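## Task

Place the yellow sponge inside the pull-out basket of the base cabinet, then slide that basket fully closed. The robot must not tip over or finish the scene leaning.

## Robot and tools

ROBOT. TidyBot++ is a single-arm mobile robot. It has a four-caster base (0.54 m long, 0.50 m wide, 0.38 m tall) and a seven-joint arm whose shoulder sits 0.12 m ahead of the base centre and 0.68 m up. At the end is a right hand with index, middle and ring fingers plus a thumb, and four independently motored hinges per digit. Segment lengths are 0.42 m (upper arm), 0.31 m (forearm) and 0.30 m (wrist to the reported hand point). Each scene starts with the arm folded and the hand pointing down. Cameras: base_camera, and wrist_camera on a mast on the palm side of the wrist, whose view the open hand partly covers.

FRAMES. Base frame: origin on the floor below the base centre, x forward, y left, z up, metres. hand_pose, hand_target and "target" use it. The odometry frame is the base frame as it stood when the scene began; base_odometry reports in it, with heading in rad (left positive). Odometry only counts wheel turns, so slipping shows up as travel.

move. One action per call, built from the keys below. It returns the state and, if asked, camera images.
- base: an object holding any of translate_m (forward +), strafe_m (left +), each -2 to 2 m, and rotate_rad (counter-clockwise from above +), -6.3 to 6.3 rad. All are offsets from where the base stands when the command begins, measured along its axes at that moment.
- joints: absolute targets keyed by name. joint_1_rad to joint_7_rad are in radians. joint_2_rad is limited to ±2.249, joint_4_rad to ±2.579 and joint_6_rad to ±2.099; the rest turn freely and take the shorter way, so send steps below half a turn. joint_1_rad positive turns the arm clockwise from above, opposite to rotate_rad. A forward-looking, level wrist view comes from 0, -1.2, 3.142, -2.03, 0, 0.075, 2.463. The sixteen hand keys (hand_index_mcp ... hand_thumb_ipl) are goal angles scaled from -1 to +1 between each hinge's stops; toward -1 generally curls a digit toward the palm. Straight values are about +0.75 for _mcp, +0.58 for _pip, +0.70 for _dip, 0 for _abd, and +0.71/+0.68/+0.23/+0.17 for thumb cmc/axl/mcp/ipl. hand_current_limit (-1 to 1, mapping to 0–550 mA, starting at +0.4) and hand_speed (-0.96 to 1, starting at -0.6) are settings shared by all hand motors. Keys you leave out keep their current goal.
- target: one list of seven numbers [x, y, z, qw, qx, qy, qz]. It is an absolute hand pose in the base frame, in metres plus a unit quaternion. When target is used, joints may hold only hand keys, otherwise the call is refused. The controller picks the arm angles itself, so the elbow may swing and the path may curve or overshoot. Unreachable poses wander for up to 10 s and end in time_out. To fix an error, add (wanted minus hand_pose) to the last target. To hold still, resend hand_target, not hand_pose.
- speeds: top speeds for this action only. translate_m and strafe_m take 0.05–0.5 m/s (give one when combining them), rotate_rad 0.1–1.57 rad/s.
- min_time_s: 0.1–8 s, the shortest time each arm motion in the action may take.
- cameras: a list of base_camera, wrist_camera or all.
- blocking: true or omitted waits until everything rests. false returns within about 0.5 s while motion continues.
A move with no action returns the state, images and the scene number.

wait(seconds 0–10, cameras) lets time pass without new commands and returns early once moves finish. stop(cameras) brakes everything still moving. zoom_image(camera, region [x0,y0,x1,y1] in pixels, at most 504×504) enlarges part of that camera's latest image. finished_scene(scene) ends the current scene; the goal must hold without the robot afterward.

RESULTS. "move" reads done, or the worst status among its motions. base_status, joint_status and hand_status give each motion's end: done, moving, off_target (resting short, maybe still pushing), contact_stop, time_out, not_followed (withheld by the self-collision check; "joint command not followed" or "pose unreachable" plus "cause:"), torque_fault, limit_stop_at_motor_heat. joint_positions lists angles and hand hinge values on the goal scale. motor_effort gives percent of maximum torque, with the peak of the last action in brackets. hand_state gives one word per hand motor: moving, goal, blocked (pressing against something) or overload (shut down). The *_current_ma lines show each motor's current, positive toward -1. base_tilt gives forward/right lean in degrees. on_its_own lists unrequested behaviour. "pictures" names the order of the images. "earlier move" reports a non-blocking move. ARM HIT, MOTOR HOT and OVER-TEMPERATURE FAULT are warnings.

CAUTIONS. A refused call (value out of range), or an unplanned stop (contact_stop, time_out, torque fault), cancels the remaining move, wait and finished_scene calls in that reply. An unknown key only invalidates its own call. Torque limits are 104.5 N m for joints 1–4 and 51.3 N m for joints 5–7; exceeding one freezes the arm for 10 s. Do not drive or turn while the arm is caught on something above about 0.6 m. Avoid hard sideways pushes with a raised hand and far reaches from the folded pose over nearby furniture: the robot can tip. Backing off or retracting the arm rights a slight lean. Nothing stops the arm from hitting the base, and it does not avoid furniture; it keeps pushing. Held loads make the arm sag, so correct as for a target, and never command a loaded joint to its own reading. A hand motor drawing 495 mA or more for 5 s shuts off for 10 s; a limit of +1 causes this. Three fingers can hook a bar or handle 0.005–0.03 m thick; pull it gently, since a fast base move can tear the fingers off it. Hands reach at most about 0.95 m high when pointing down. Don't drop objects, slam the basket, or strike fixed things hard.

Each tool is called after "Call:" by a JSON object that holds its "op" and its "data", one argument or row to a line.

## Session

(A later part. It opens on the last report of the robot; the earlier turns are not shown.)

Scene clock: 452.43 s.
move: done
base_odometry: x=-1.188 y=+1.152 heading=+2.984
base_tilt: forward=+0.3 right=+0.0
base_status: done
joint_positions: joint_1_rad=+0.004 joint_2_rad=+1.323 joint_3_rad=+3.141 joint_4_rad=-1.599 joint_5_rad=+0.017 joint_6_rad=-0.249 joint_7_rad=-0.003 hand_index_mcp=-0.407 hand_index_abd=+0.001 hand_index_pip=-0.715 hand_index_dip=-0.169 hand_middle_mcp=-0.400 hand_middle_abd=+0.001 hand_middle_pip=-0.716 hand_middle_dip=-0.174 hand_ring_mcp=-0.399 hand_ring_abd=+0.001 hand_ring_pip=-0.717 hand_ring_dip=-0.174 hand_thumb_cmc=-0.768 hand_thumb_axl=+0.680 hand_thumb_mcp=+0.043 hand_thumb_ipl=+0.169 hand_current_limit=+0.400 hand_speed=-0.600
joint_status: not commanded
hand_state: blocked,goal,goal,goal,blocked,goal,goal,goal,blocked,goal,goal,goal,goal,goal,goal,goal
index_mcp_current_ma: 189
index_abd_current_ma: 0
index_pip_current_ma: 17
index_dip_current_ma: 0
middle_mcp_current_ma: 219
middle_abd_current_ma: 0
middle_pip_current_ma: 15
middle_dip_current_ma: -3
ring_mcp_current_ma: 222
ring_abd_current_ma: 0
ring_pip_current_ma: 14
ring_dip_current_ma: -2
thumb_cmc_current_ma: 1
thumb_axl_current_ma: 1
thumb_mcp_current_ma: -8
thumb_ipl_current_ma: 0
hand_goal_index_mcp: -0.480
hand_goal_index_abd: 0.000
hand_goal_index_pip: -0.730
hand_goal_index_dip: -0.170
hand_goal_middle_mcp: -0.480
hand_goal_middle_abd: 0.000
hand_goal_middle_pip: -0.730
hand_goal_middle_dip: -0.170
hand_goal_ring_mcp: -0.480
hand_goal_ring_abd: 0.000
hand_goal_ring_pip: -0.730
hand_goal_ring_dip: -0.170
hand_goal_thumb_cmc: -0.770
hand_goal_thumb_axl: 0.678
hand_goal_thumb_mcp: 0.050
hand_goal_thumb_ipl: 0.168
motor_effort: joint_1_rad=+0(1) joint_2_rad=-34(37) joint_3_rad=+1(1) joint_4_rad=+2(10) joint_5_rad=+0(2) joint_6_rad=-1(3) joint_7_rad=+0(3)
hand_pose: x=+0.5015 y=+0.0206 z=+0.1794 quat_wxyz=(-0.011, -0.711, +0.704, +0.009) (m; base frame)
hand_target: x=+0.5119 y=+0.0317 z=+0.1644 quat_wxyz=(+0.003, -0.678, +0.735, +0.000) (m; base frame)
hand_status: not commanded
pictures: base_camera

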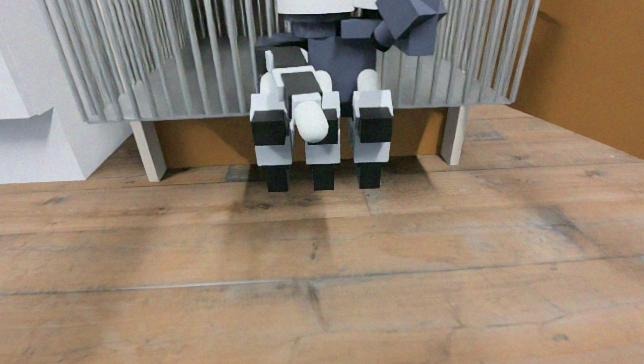

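Call:
{"op": "move", "data": {
  "base": {"translate_m":0.13},
  "speeds": {"translate_m":0.08},
  "cameras": ["base_camera"]
}}

Scene clock: 456.53 s.
move: done
base_odometry: x=-1.317 y=+1.172 heading=+2.985
base_tilt: forward=+0.3 right=+0.1
base_status: done
joint_positions: joint_1_rad=+0.004 joint_2_rad=+1.326 joint_3_rad=+3.141 joint_4_rad=-1.602 joint_5_rad=+0.017 joint_6_rad=-0.248 joint_7_rad=-0.007 hand_index_mcp=-0.407 hand_index_abd=+0.001 hand_index_pip=-0.715 hand_index_dip=-0.169 hand_middle_mcp=-0.400 hand_middle_abd=+0.001 hand_middle_pip=-0.716 hand_middle_dip=-0.174 hand_ring_mcp=-0.399 hand_ring_abd=+0.001 hand_ring_pip=-0.717 hand_ring_dip=-0.174 hand_thumb_cmc=-0.768 hand_thumb_axl=+0.680 hand_thumb_mcp=+0.043 hand_thumb_ipl=+0.169 hand_current_limit=+0.400 hand_speed=-0.600
joint_status: not commanded
hand_state: blocked,goal,goal,goal,blocked,goal,goal,goal,blocked,goal,goal,goal,goal,goal,goal,goal
index_mcp_current_ma: 189
index_abd_current_ma: 0
index_pip_current_ma: 17
index_dip_current_ma: 0
middle_mcp_current_ma: 219
middle_abd_current_ma: 0
middle_pip_current_ma: 15
middle_dip_current_ma: -3
ring_mcp_current_ma: 222
ring_abd_current_ma: 0
ring_pip_current_ma: 14
ring_dip_current_ma: -2
thumb_cmc_current_ma: 1
thumb_axl_current_ma: 1
thumb_mcp_current_ma: -8
thumb_ipl_current_ma: 0
hand_goal_index_mcp: -0.480
hand_goal_index_abd: 0.000
hand_goal_index_pip: -0.730
hand_goal_index_dip: -0.170
hand_goal_middle_mcp: -0.480
hand_goal_middle_abd: 0.000
hand_goal_middle_pip: -0.730
hand_goal_middle_dip: -0.170
hand_goal_ring_mcp: -0.480
hand_goal_ring_abd: 0.000
hand_goal_ring_pip: -0.730
hand_goal_ring_dip: -0.170
hand_goal_thumb_cmc: -0.770
hand_goal_thumb_axl: 0.678
hand_goal_thumb_mcp: 0.050
hand_goal_thumb_ipl: 0.168
motor_effort: joint_1_rad=-1(2) joint_2_rad=-34(37) joint_3_rad=+0(1) joint_4_rad=+3(7) joint_5_rad=+1(2) joint_6_rad=-1(1) joint_7_rad=+1(2)
hand_pose: x=+0.4982 y=+0.0209 z=+0.1781 quat_wxyz=(-0.013, -0.709, +0.705, +0.011) (m; base frame)
hand_target: x=+0.5119 y=+0.0317 z=+0.1644 quat_wxyz=(+0.003, -0.678, +0.735, +0.000) (m; base frame)
hand_status: not commanded
pictures: base_camera

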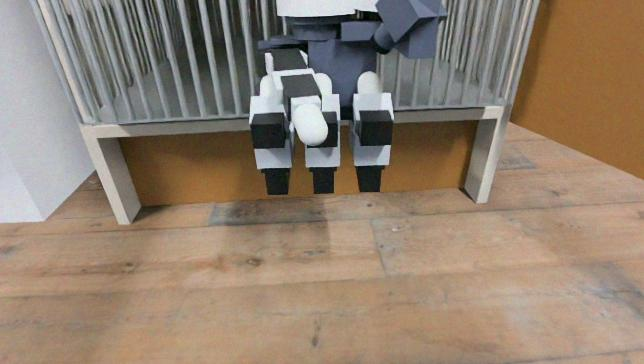

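Call:
{"op": "move", "data": {
  "base": {"translate_m":0.03},
  "speeds": {"translate_m":0.05},
  "cameras": ["base_camera"]
}}

Scene clock: 459.83 s.
move: done
base_odometry: x=-1.347 y=+1.177 heading=+2.985
base_tilt: forward=+0.3 right=+0.0
base_status: done
joint_positions: joint_1_rad=+0.004 joint_2_rad=+1.327 joint_3_rad=+3.142 joint_4_rad=-1.593 joint_5_rad=+0.017 joint_6_rad=-0.243 joint_7_rad=-0.008 hand_index_mcp=-0.407 hand_index_abd=+0.001 hand_index_pip=-0.715 hand_index_dip=-0.169 hand_middle_mcp=-0.400 hand_middle_abd=+0.001 hand_middle_pip=-0.716 hand_middle_dip=-0.174 hand_ring_mcp=-0.399 hand_ring_abd=+0.001 hand_ring_pip=-0.717 hand_ring_dip=-0.174 hand_thumb_cmc=-0.768 hand_thumb_axl=+0.680 hand_thumb_mcp=+0.043 hand_thumb_ipl=+0.169 hand_current_limit=+0.400 hand_speed=-0.600
joint_status: not commanded
hand_state: blocked,goal,goal,goal,blocked,goal,goal,goal,blocked,goal,goal,goal,goal,goal,goal,goal
index_mcp_current_ma: 189
index_abd_current_ma: 0
index_pip_current_ma: 17
index_dip_current_ma: 0
middle_mcp_current_ma: 219
middle_abd_current_ma: 0
middle_pip_current_ma: 15
middle_dip_current_ma: -3
ring_mcp_current_ma: 222
ring_abd_current_ma: 0
ring_pip_current_ma: 14
ring_dip_current_ma: -2
thumb_cmc_current_ma: 1
thumb_axl_current_ma: 1
thumb_mcp_current_ma: -8
thumb_ipl_current_ma: 0
hand_goal_index_mcp: -0.480
hand_goal_index_abd: 0.000
hand_goal_index_pip: -0.730
hand_goal_index_dip: -0.170
hand_goal_middle_mcp: -0.480
hand_goal_middle_abd: 0.000
hand_goal_middle_pip: -0.730
hand_goal_middle_dip: -0.170
hand_goal_ring_mcp: -0.480
hand_goal_ring_abd: 0.000
hand_goal_ring_pip: -0.730
hand_goal_ring_dip: -0.170
hand_goal_thumb_cmc: -0.770
hand_goal_thumb_axl: 0.678
hand_goal_thumb_mcp: 0.050
hand_goal_thumb_ipl: 0.168
motor_effort: joint_1_rad=-1(3) joint_2_rad=-34(37) joint_3_rad=+0(2) joint_4_rad=+2(7) joint_5_rad=+2(2) joint_6_rad=-1(2) joint_7_rad=+1(2)
hand_pose: x=+0.5051 y=+0.0203 z=+0.1768 quat_wxyz=(-0.009, -0.709, +0.706, +0.006) (m; base frame)
hand_target: x=+0.5119 y=+0.0317 z=+0.1644 quat_wxyz=(+0.003, -0.678, +0.735, +0.000) (m; base frame)
hand_status: not commanded
pictures: base_camera

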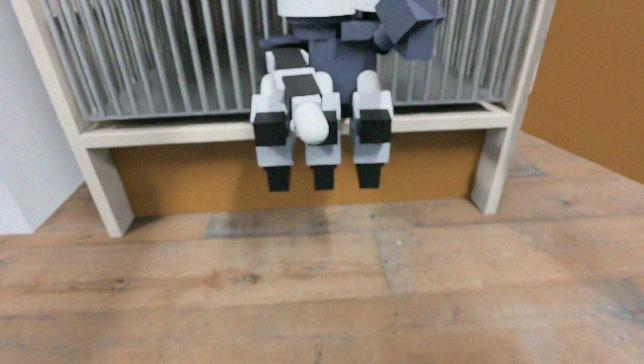

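Call:
{"op": "move", "data": {
  "base": {"translate_m":-0.03}
}}

Call:
{"op": "move", "data": {
  "joints": {"joint_2_rad":1.265,"joint_4_rad":-1.7,"joint_6_rad":-0.18},
  "min_time_s": 1
}}

Call:
{"op": "move", "data": {
  "base": {"translate_m":0.06},
  "speeds": {"translate_m":0.08},
  "cameras": ["base_camera"]
}}

Scene clock: 466.57 s.
move: done
base_odometry: x=-1.317 y=+1.172 heading=+2.985
base_tilt: forward=+0.3 right=+0.1
base_status: done
joint_positions: joint_1_rad=+0.004 joint_2_rad=+1.327 joint_3_rad=+3.142 joint_4_rad=-1.592 joint_5_rad=+0.017 joint_6_rad=-0.243 joint_7_rad=-0.008 hand_index_mcp=-0.407 hand_index_abd=+0.001 hand_index_pip=-0.715 hand_index_dip=-0.169 hand_middle_mcp=-0.400 hand_middle_abd=+0.001 hand_middle_pip=-0.716 hand_middle_dip=-0.174 hand_ring_mcp=-0.399 hand_ring_abd=+0.001 hand_ring_pip=-0.717 hand_ring_dip=-0.174 hand_thumb_cmc=-0.768 hand_thumb_axl=+0.680 hand_thumb_mcp=+0.043 hand_thumb_ipl=+0.169 hand_current_limit=+0.400 hand_speed=-0.600
joint_status: not commanded
hand_state: blocked,goal,goal,goal,blocked,goal,goal,goal,blocked,goal,goal,goal,goal,goal,goal,goal
index_mcp_current_ma: 189
index_abd_current_ma: 0
index_pip_current_ma: 17
index_dip_current_ma: 0
middle_mcp_current_ma: 219
middle_abd_current_ma: 0
middle_pip_current_ma: 15
middle_dip_current_ma: -3
ring_mcp_current_ma: 222
ring_abd_current_ma: 0
ring_pip_current_ma: 14
ring_dip_current_ma: -2
thumb_cmc_current_ma: 1
thumb_axl_current_ma: 1
thumb_mcp_current_ma: -8
thumb_ipl_current_ma: 0
hand_goal_index_mcp: -0.480
hand_goal_index_abd: 0.000
hand_goal_index_pip: -0.730
hand_goal_index_dip: -0.170
hand_goal_middle_mcp: -0.480
hand_goal_middle_abd: 0.000
hand_goal_middle_pip: -0.730
hand_goal_middle_dip: -0.170
hand_goal_ring_mcp: -0.480
hand_goal_ring_abd: 0.000
hand_goal_ring_pip: -0.730
hand_goal_ring_dip: -0.170
hand_goal_thumb_cmc: -0.770
hand_goal_thumb_axl: 0.678
hand_goal_thumb_mcp: 0.050
hand_goal_thumb_ipl: 0.168
motor_effort: joint_1_rad=-1(1) joint_2_rad=-34(35) joint_3_rad=+1(1) joint_4_rad=+2(4) joint_5_rad=+0(1) joint_6_rad=-1(2) joint_7_rad=+0(1)
hand_pose: x=+0.5053 y=+0.0203 z=+0.1768 quat_wxyz=(-0.009, -0.709, +0.706, +0.006) (m; base frame)
hand_target: x=+0.5119 y=+0.0317 z=+0.1644 quat_wxyz=(+0.003, -0.678, +0.735, +0.000) (m; base frame)
hand_status: not commanded
pictures: none

Scene clock: 467.90 s.
move: done
base_odometry: x=-1.317 y=+1.172 heading=+2.985
base_tilt: forward=+0.2 right=+0.0
base_status: not commanded
joint_positions: joint_1_rad=+0.004 joint_2_rad=+1.296 joint_3_rad=+3.142 joint_4_rad=-1.687 joint_5_rad=+0.017 joint_6_rad=-0.235 joint_7_rad=-0.008 hand_index_mcp=-0.407 hand_index_abd=+0.001 hand_index_pip=-0.715 hand_index_dip=-0.169 hand_middle_mcp=-0.400 hand_middle_abd=+0.001 hand_middle_pip=-0.716 hand_middle_dip=-0.174 hand_ring_mcp=-0.399 hand_ring_abd=+0.001 hand_ring_pip=-0.717 hand_ring_dip=-0.174 hand_thumb_cmc=-0.768 hand_thumb_axl=+0.680 hand_thumb_mcp=+0.043 hand_thumb_ipl=+0.169 hand_current_limit=+0.400 hand_speed=-0.600
joint_status: all done
hand_state: blocked,goal,goal,goal,blocked,goal,goal,goal,blocked,goal,goal,goal,goal,goal,goal,goal
index_mcp_current_ma: 189
index_abd_current_ma: 0
index_pip_current_ma: 17
index_dip_current_ma: 0
middle_mcp_current_ma: 219
middle_abd_current_ma: 0
middle_pip_current_ma: 15
middle_dip_current_ma: -3
ring_mcp_current_ma: 222
ring_abd_current_ma: 0
ring_pip_current_ma: 14
ring_dip_current_ma: -2
thumb_cmc_current_ma: 1
thumb_axl_current_ma: 1
thumb_mcp_current_ma: -8
thumb_ipl_current_ma: 0
hand_goal_index_mcp: -0.480
hand_goal_index_abd: 0.000
hand_goal_index_pip: -0.730
hand_goal_index_dip: -0.170
hand_goal_middle_mcp: -0.480
hand_goal_middle_abd: 0.000
hand_goal_middle_pip: -0.730
hand_goal_middle_dip: -0.170
hand_goal_ring_mcp: -0.480
hand_goal_ring_abd: 0.000
hand_goal_ring_pip: -0.730
hand_goal_ring_dip: -0.170
hand_goal_thumb_cmc: -0.770
hand_goal_thumb_axl: 0.678
hand_goal_thumb_mcp: 0.050
hand_goal_thumb_ipl: 0.168
motor_effort: joint_1_rad=+0(1) joint_2_rad=-32(34) joint_3_rad=+0(1) joint_4_rad=+1(2) joint_5_rad=+1(1) joint_6_rad=-2(3) joint_7_rad=+0(1)
hand_pose: x=+0.4657 y=+0.0205 z=+0.1916 quat_wxyz=(-0.028, -0.708, +0.705, +0.026) (m; base frame)
hand_target: x=+0.4915 y=+0.0316 z=+0.1979 quat_wxyz=(+0.000, -0.678, +0.735, +0.002) (m; base frame)
hand_status: not commanded
pictures: none

Scene clock: 469.20 s.
move: done
base_odometry: x=-1.376 y=+1.181 heading=+2.986
base_tilt: forward=+0.2 right=+0.0
base_status: done
joint_positions: joint_1_rad=+0.004 joint_2_rad=+1.295 joint_3_rad=+3.142 joint_4_rad=-1.691 joint_5_rad=+0.017 joint_6_rad=-0.232 joint_7_rad=-0.008 hand_index_mcp=-0.407 hand_index_abd=+0.001 hand_index_pip=-0.715 hand_index_dip=-0.169 hand_middle_mcp=-0.400 hand_middle_abd=+0.001 hand_middle_pip=-0.716 hand_middle_dip=-0.174 hand_ring_mcp=-0.399 hand_ring_abd=+0.001 hand_ring_pip=-0.717 hand_ring_dip=-0.174 hand_thumb_cmc=-0.768 hand_thumb_axl=+0.680 hand_thumb_mcp=+0.043 hand_thumb_ipl=+0.169 hand_current_limit=+0.400 hand_speed=-0.600
joint_status: not commanded
hand_state: blocked,goal,goal,goal,blocked,goal,goal,goal,blocked,goal,goal,goal,goal,goal,goal,goal
index_mcp_current_ma: 189
index_abd_current_ma: 0
index_pip_current_ma: 17
index_dip_current_ma: 0
middle_mcp_current_ma: 219
middle_abd_current_ma: 0
middle_pip_current_ma: 15
middle_dip_current_ma: -3
ring_mcp_current_ma: 222
ring_abd_current_ma: 0
ring_pip_current_ma: 14
ring_dip_current_ma: -2
thumb_cmc_current_ma: 1
thumb_axl_current_ma: 1
thumb_mcp_current_ma: -8
thumb_ipl_current_ma: 0
hand_goal_index_mcp: -0.480
hand_goal_index_abd: 0.000
hand_goal_index_pip: -0.730
hand_goal_index_dip: -0.170
hand_goal_middle_mcp: -0.480
hand_goal_middle_abd: 0.000
hand_goal_middle_pip: -0.730
hand_goal_middle_dip: -0.170
hand_goal_ring_mcp: -0.480
hand_goal_ring_abd: 0.000
hand_goal_ring_pip: -0.730
hand_goal_ring_dip: -0.170
hand_goal_thumb_cmc: -0.770
hand_goal_thumb_axl: 0.678
hand_goal_thumb_mcp: 0.050
hand_goal_thumb_ipl: 0.168
motor_effort: joint_1_rad=+0(1) joint_2_rad=-32(33) joint_3_rad=+1(1) joint_4_rad=+1(2) joint_5_rad=+0(2) joint_6_rad=-2(2) joint_7_rad=+1(1)
hand_pose: x=+0.4645 y=+0.0205 z=+0.1918 quat_wxyz=(-0.029, -0.708, +0.705, +0.026) (m; base frame)
hand_target: x=+0.4915 y=+0.0316 z=+0.1979 quat_wxyz=(+0.000, -0.678, +0.735, +0.002) (m; base frame)
hand_status: not commanded
pictures: base_camera

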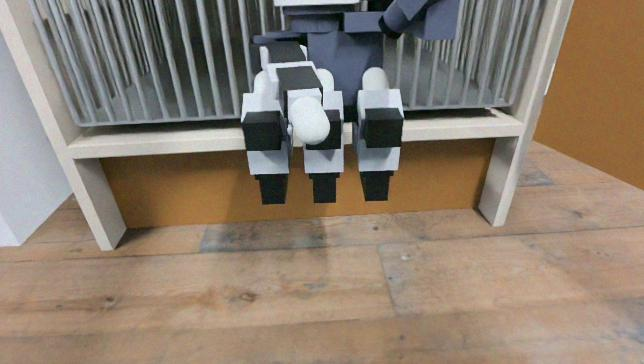

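Call:
{"op": "move", "data": {
  "base": {"translate_m":0.04},
  "speeds": {"translate_m":0.05},
  "cameras": ["base_camera"]
}}

Call:
{"op": "zoom_image", "data": {
  "camera": "base_camera",
  "region": [0, 0, 504, 260]
}}

Scene clock: 473.50 s.
move: done
base_odometry: x=-1.416 y=+1.187 heading=+2.987
base_tilt: forward=+0.2 right=+0.0
base_status: done
joint_positions: joint_1_rad=+0.004 joint_2_rad=+1.295 joint_3_rad=+3.142 joint_4_rad=-1.720 joint_5_rad=+0.014 joint_6_rad=-0.231 joint_7_rad=-0.011 hand_index_mcp=-0.407 hand_index_abd=+0.001 hand_index_pip=-0.715 hand_index_dip=-0.169 hand_middle_mcp=-0.400 hand_middle_abd=+0.001 hand_middle_pip=-0.716 hand_middle_dip=-0.174 hand_ring_mcp=-0.399 hand_ring_abd=+0.001 hand_ring_pip=-0.717 hand_ring_dip=-0.174 hand_thumb_cmc=-0.768 hand_thumb_axl=+0.680 hand_thumb_mcp=+0.043 hand_thumb_ipl=+0.169 hand_current_limit=+0.400 hand_speed=-0.600
joint_status: not commanded
hand_state: blocked,goal,goal,goal,blocked,goal,goal,goal,blocked,goal,goal,goal,goal,goal,goal,goal
index_mcp_current_ma: 189
index_abd_current_ma: 0
index_pip_current_ma: 17
index_dip_current_ma: 0
middle_mcp_current_ma: 219
middle_abd_current_ma: 0
middle_pip_current_ma: 15
middle_dip_current_ma: -3
ring_mcp_current_ma: 222
ring_abd_current_ma: 0
ring_pip_current_ma: 14
ring_dip_current_ma: -2
thumb_cmc_current_ma: 1
thumb_axl_current_ma: 1
thumb_mcp_current_ma: -8
thumb_ipl_current_ma: 0
hand_goal_index_mcp: -0.480
hand_goal_index_abd: 0.000
hand_goal_index_pip: -0.730
hand_goal_index_dip: -0.170
hand_goal_middle_mcp: -0.480
hand_goal_middle_abd: 0.000
hand_goal_middle_pip: -0.730
hand_goal_middle_dip: -0.170
hand_goal_ring_mcp: -0.480
hand_goal_ring_abd: 0.000
hand_goal_ring_pip: -0.730
hand_goal_ring_dip: -0.170
hand_goal_thumb_cmc: -0.770
hand_goal_thumb_axl: 0.678
hand_goal_thumb_mcp: 0.050
hand_goal_thumb_ipl: 0.168
motor_effort: joint_1_rad=+0(1) joint_2_rad=-34(36) joint_3_rad=+1(2) joint_4_rad=+3(7) joint_5_rad=+2(3) joint_6_rad=+0(2) joint_7_rad=+1(2)
hand_pose: x=+0.4479 y=+0.0215 z=+0.1937 quat_wxyz=(-0.038, -0.706, +0.707, +0.036) (m; base frame)
hand_target: x=+0.4915 y=+0.0316 z=+0.1979 quat_wxyz=(+0.000, -0.678, +0.735, +0.002) (m; base frame)
hand_status: not commanded
pictures: base_camera

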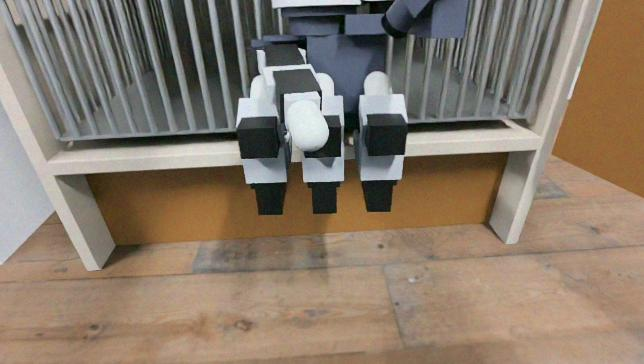

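Scaled by 1.000.

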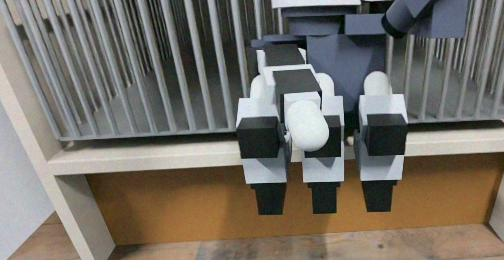

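Call:
{"op": "move", "data": {
  "base": {"translate_m":0.03},
  "speeds": {"translate_m":0.05},
  "cameras": ["base_camera"]
}}

Scene clock: 478.27 s.
move: done
base_odometry: x=-1.445 y=+1.192 heading=+2.987
base_tilt: forward=+0.2 right=+0.0
base_status: done
joint_positions: joint_1_rad=+0.004 joint_2_rad=+1.295 joint_3_rad=+3.142 joint_4_rad=-1.793 joint_5_rad=-0.003 joint_6_rad=-0.202 joint_7_rad=-0.015 hand_index_mcp=-0.407 hand_index_abd=+0.001 hand_index_pip=-0.715 hand_index_dip=-0.169 hand_middle_mcp=-0.400 hand_middle_abd=+0.001 hand_middle_pip=-0.716 hand_middle_dip=-0.174 hand_ring_mcp=-0.399 hand_ring_abd=+0.001 hand_ring_pip=-0.717 hand_ring_dip=-0.174 hand_thumb_cmc=-0.768 hand_thumb_axl=+0.680 hand_thumb_mcp=+0.043 hand_thumb_ipl=+0.169 hand_current_limit=+0.400 hand_speed=-0.600
joint_status: not commanded
hand_state: blocked,goal,goal,goal,blocked,goal,goal,goal,blocked,goal,goal,goal,goal,goal,goal,goal
index_mcp_current_ma: 189
index_abd_current_ma: 0
index_pip_current_ma: 17
index_dip_current_ma: 0
middle_mcp_current_ma: 219
middle_abd_current_ma: 0
middle_pip_current_ma: 15
middle_dip_current_ma: -3
ring_mcp_current_ma: 222
ring_abd_current_ma: 0
ring_pip_current_ma: 14
ring_dip_current_ma: -2
thumb_cmc_current_ma: 1
thumb_axl_current_ma: 1
thumb_mcp_current_ma: -8
thumb_ipl_current_ma: 0
hand_goal_index_mcp: -0.480
hand_goal_index_abd: 0.000
hand_goal_index_pip: -0.730
hand_goal_index_dip: -0.170
hand_goal_middle_mcp: -0.480
hand_goal_middle_abd: 0.000
hand_goal_middle_pip: -0.730
hand_goal_middle_dip: -0.170
hand_goal_ring_mcp: -0.480
hand_goal_ring_abd: 0.000
hand_goal_ring_pip: -0.730
hand_goal_ring_dip: -0.170
hand_goal_thumb_cmc: -0.770
hand_goal_thumb_axl: 0.678
hand_goal_thumb_mcp: 0.050
hand_goal_thumb_ipl: 0.168
motor_effort: joint_1_rad=-1(3) joint_2_rad=-37(38) joint_3_rad=+1(2) joint_4_rad=+15(17) joint_5_rad=+4(4) joint_6_rad=-2(5) joint_7_rad=+0(3)
hand_pose: x=+0.4128 y=+0.0242 z=+0.1970 quat_wxyz=(-0.053, -0.697, +0.713, +0.052) (m; base frame)
hand_target: x=+0.4915 y=+0.0316 z=+0.1979 quat_wxyz=(+0.000, -0.678, +0.735, +0.002) (m; base frame)
hand_status: not commanded
pictures: base_camera

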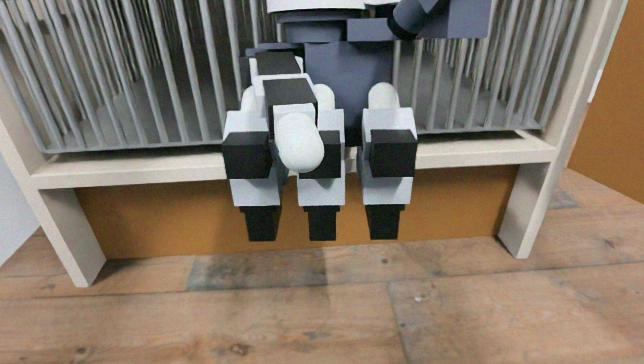

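Call:
{"op": "move", "data": {
  "base": {"translate_m":-0.3},
  "speeds": {"translate_m":0.15},
  "cameras": ["base_camera"]
}}

Call:
{"op": "move", "data": {
  "joints": {"joint_2_rad":-0.1,"joint_4_rad":-1.9,"joint_6_rad":-0.8},
  "min_time_s": 2,
  "cameras": ["base_camera"]
}}

Scene clock: 483.37 s.
move: done
base_odometry: x=-1.148 y=+1.146 heading=+2.988
base_tilt: forward=+0.2 right=+0.1
base_status: done
joint_positions: joint_1_rad=+0.004 joint_2_rad=+1.281 joint_3_rad=+3.142 joint_4_rad=-1.704 joint_5_rad=-0.003 joint_6_rad=-0.201 joint_7_rad=-0.015 hand_index_mcp=-0.407 hand_index_abd=+0.001 hand_index_pip=-0.715 hand_index_dip=-0.169 hand_middle_mcp=-0.400 hand_middle_abd=+0.001 hand_middle_pip=-0.716 hand_middle_dip=-0.174 hand_ring_mcp=-0.399 hand_ring_abd=+0.001 hand_ring_pip=-0.717 hand_ring_dip=-0.174 hand_thumb_cmc=-0.768 hand_thumb_axl=+0.680 hand_thumb_mcp=+0.043 hand_thumb_ipl=+0.169 hand_current_limit=+0.400 hand_speed=-0.600
joint_status: not commanded
hand_state: blocked,goal,goal,goal,blocked,goal,goal,goal,blocked,goal,goal,goal,goal,goal,goal,goal
index_mcp_current_ma: 189
index_abd_current_ma: 0
index_pip_current_ma: 17
index_dip_current_ma: 0
middle_mcp_current_ma: 219
middle_abd_current_ma: 0
middle_pip_current_ma: 15
middle_dip_current_ma: -3
ring_mcp_current_ma: 222
ring_abd_current_ma: 0
ring_pip_current_ma: 14
ring_dip_current_ma: -2
thumb_cmc_current_ma: 1
thumb_axl_current_ma: 1
thumb_mcp_current_ma: -8
thumb_ipl_current_ma: 0
hand_goal_index_mcp: -0.480
hand_goal_index_abd: 0.000
hand_goal_index_pip: -0.730
hand_goal_index_dip: -0.170
hand_goal_middle_mcp: -0.480
hand_goal_middle_abd: 0.000
hand_goal_middle_pip: -0.730
hand_goal_middle_dip: -0.170
hand_goal_ring_mcp: -0.480
hand_goal_ring_abd: 0.000
hand_goal_ring_pip: -0.730
hand_goal_ring_dip: -0.170
hand_goal_thumb_cmc: -0.770
hand_goal_thumb_axl: 0.678
hand_goal_thumb_mcp: 0.050
hand_goal_thumb_ipl: 0.168
motor_effort: joint_1_rad=+0(2) joint_2_rad=-32(41) joint_3_rad=+0(1) joint_4_rad=+1(13) joint_5_rad=+1(3) joint_6_rad=-2(5) joint_7_rad=+0(1)
hand_pose: x=+0.4733 y=+0.0239 z=+0.1940 quat_wxyz=(-0.016, -0.699, +0.715, +0.016) (m; base frame)
hand_target: x=+0.4915 y=+0.0316 z=+0.1979 quat_wxyz=(+0.000, -0.678, +0.735, +0.002) (m; base frame)
hand_status: not commanded
pictures: base_camera

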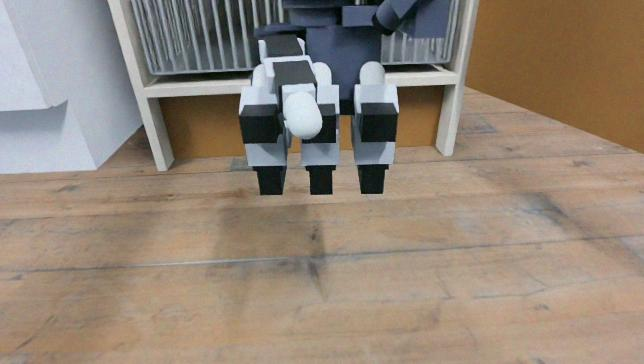

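Scene clock: 486.00 s.
move: done
base_odometry: x=-1.148 y=+1.146 heading=+2.988
base_tilt: forward=+0.2 right=+0.0
base_status: not commanded
joint_positions: joint_1_rad=+0.004 joint_2_rad=-0.083 joint_3_rad=+3.142 joint_4_rad=-1.877 joint_5_rad=-0.003 joint_6_rad=-0.737 joint_7_rad=-0.015 hand_index_mcp=-0.407 hand_index_abd=+0.001 hand_index_pip=-0.715 hand_index_dip=-0.169 hand_middle_mcp=-0.400 hand_middle_abd=+0.001 hand_middle_pip=-0.716 hand_middle_dip=-0.174 hand_ring_mcp=-0.399 hand_ring_abd=+0.001 hand_ring_pip=-0.717 hand_ring_dip=-0.174 hand_thumb_cmc=-0.768 hand_thumb_axl=+0.680 hand_thumb_mcp=+0.043 hand_thumb_ipl=+0.169 hand_current_limit=+0.400 hand_speed=-0.600
joint_status: all done
hand_state: blocked,goal,goal,goal,blocked,goal,goal,goal,blocked,goal,goal,goal,goal,goal,goal,goal
index_mcp_current_ma: 189
index_abd_current_ma: 0
index_pip_current_ma: 17
index_dip_current_ma: 0
middle_mcp_current_ma: 219
middle_abd_current_ma: 0
middle_pip_current_ma: 15
middle_dip_current_ma: -3
ring_mcp_current_ma: 222
ring_abd_current_ma: 0
ring_pip_current_ma: 14
ring_dip_current_ma: -2
thumb_cmc_current_ma: 1
thumb_axl_current_ma: 1
thumb_mcp_current_ma: -8
thumb_ipl_current_ma: 0
hand_goal_index_mcp: -0.480
hand_goal_index_abd: 0.000
hand_goal_index_pip: -0.730
hand_goal_index_dip: -0.170
hand_goal_middle_mcp: -0.480
hand_goal_middle_abd: 0.000
hand_goal_middle_pip: -0.730
hand_goal_middle_dip: -0.170
hand_goal_ring_mcp: -0.480
hand_goal_ring_abd: 0.000
hand_goal_ring_pip: -0.730
hand_goal_ring_dip: -0.170
hand_goal_thumb_cmc: -0.770
hand_goal_thumb_axl: 0.678
hand_goal_thumb_mcp: 0.050
hand_goal_thumb_ipl: 0.168
motor_effort: joint_1_rad=+0(1) joint_2_rad=-14(36) joint_3_rad=+1(2) joint_4_rad=+15(15) joint_5_rad=+1(2) joint_6_rad=+3(5) joint_7_rad=+0(2)
hand_pose: x=+0.4944 y=+0.0243 z=+0.7361 quat_wxyz=(+0.214, -0.667, +0.682, -0.210) (m; base frame)
hand_target: x=+0.4672 y=+0.0345 z=+0.7283 quat_wxyz=(+0.201, -0.657, +0.705, -0.177) (m; base frame)
hand_status: not commanded
pictures: base_camera

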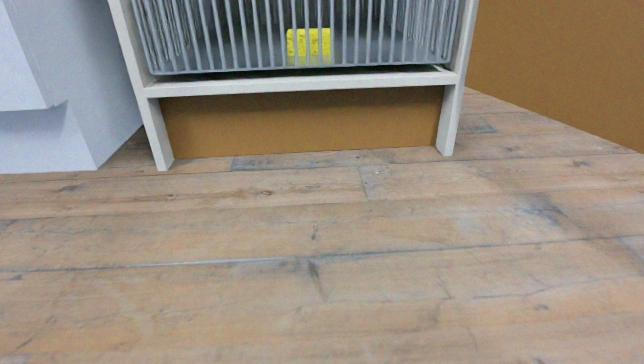

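Call:
{"op": "finished_scene", "data": {
  "scene": 1
}}

The scene is finished: the task was done.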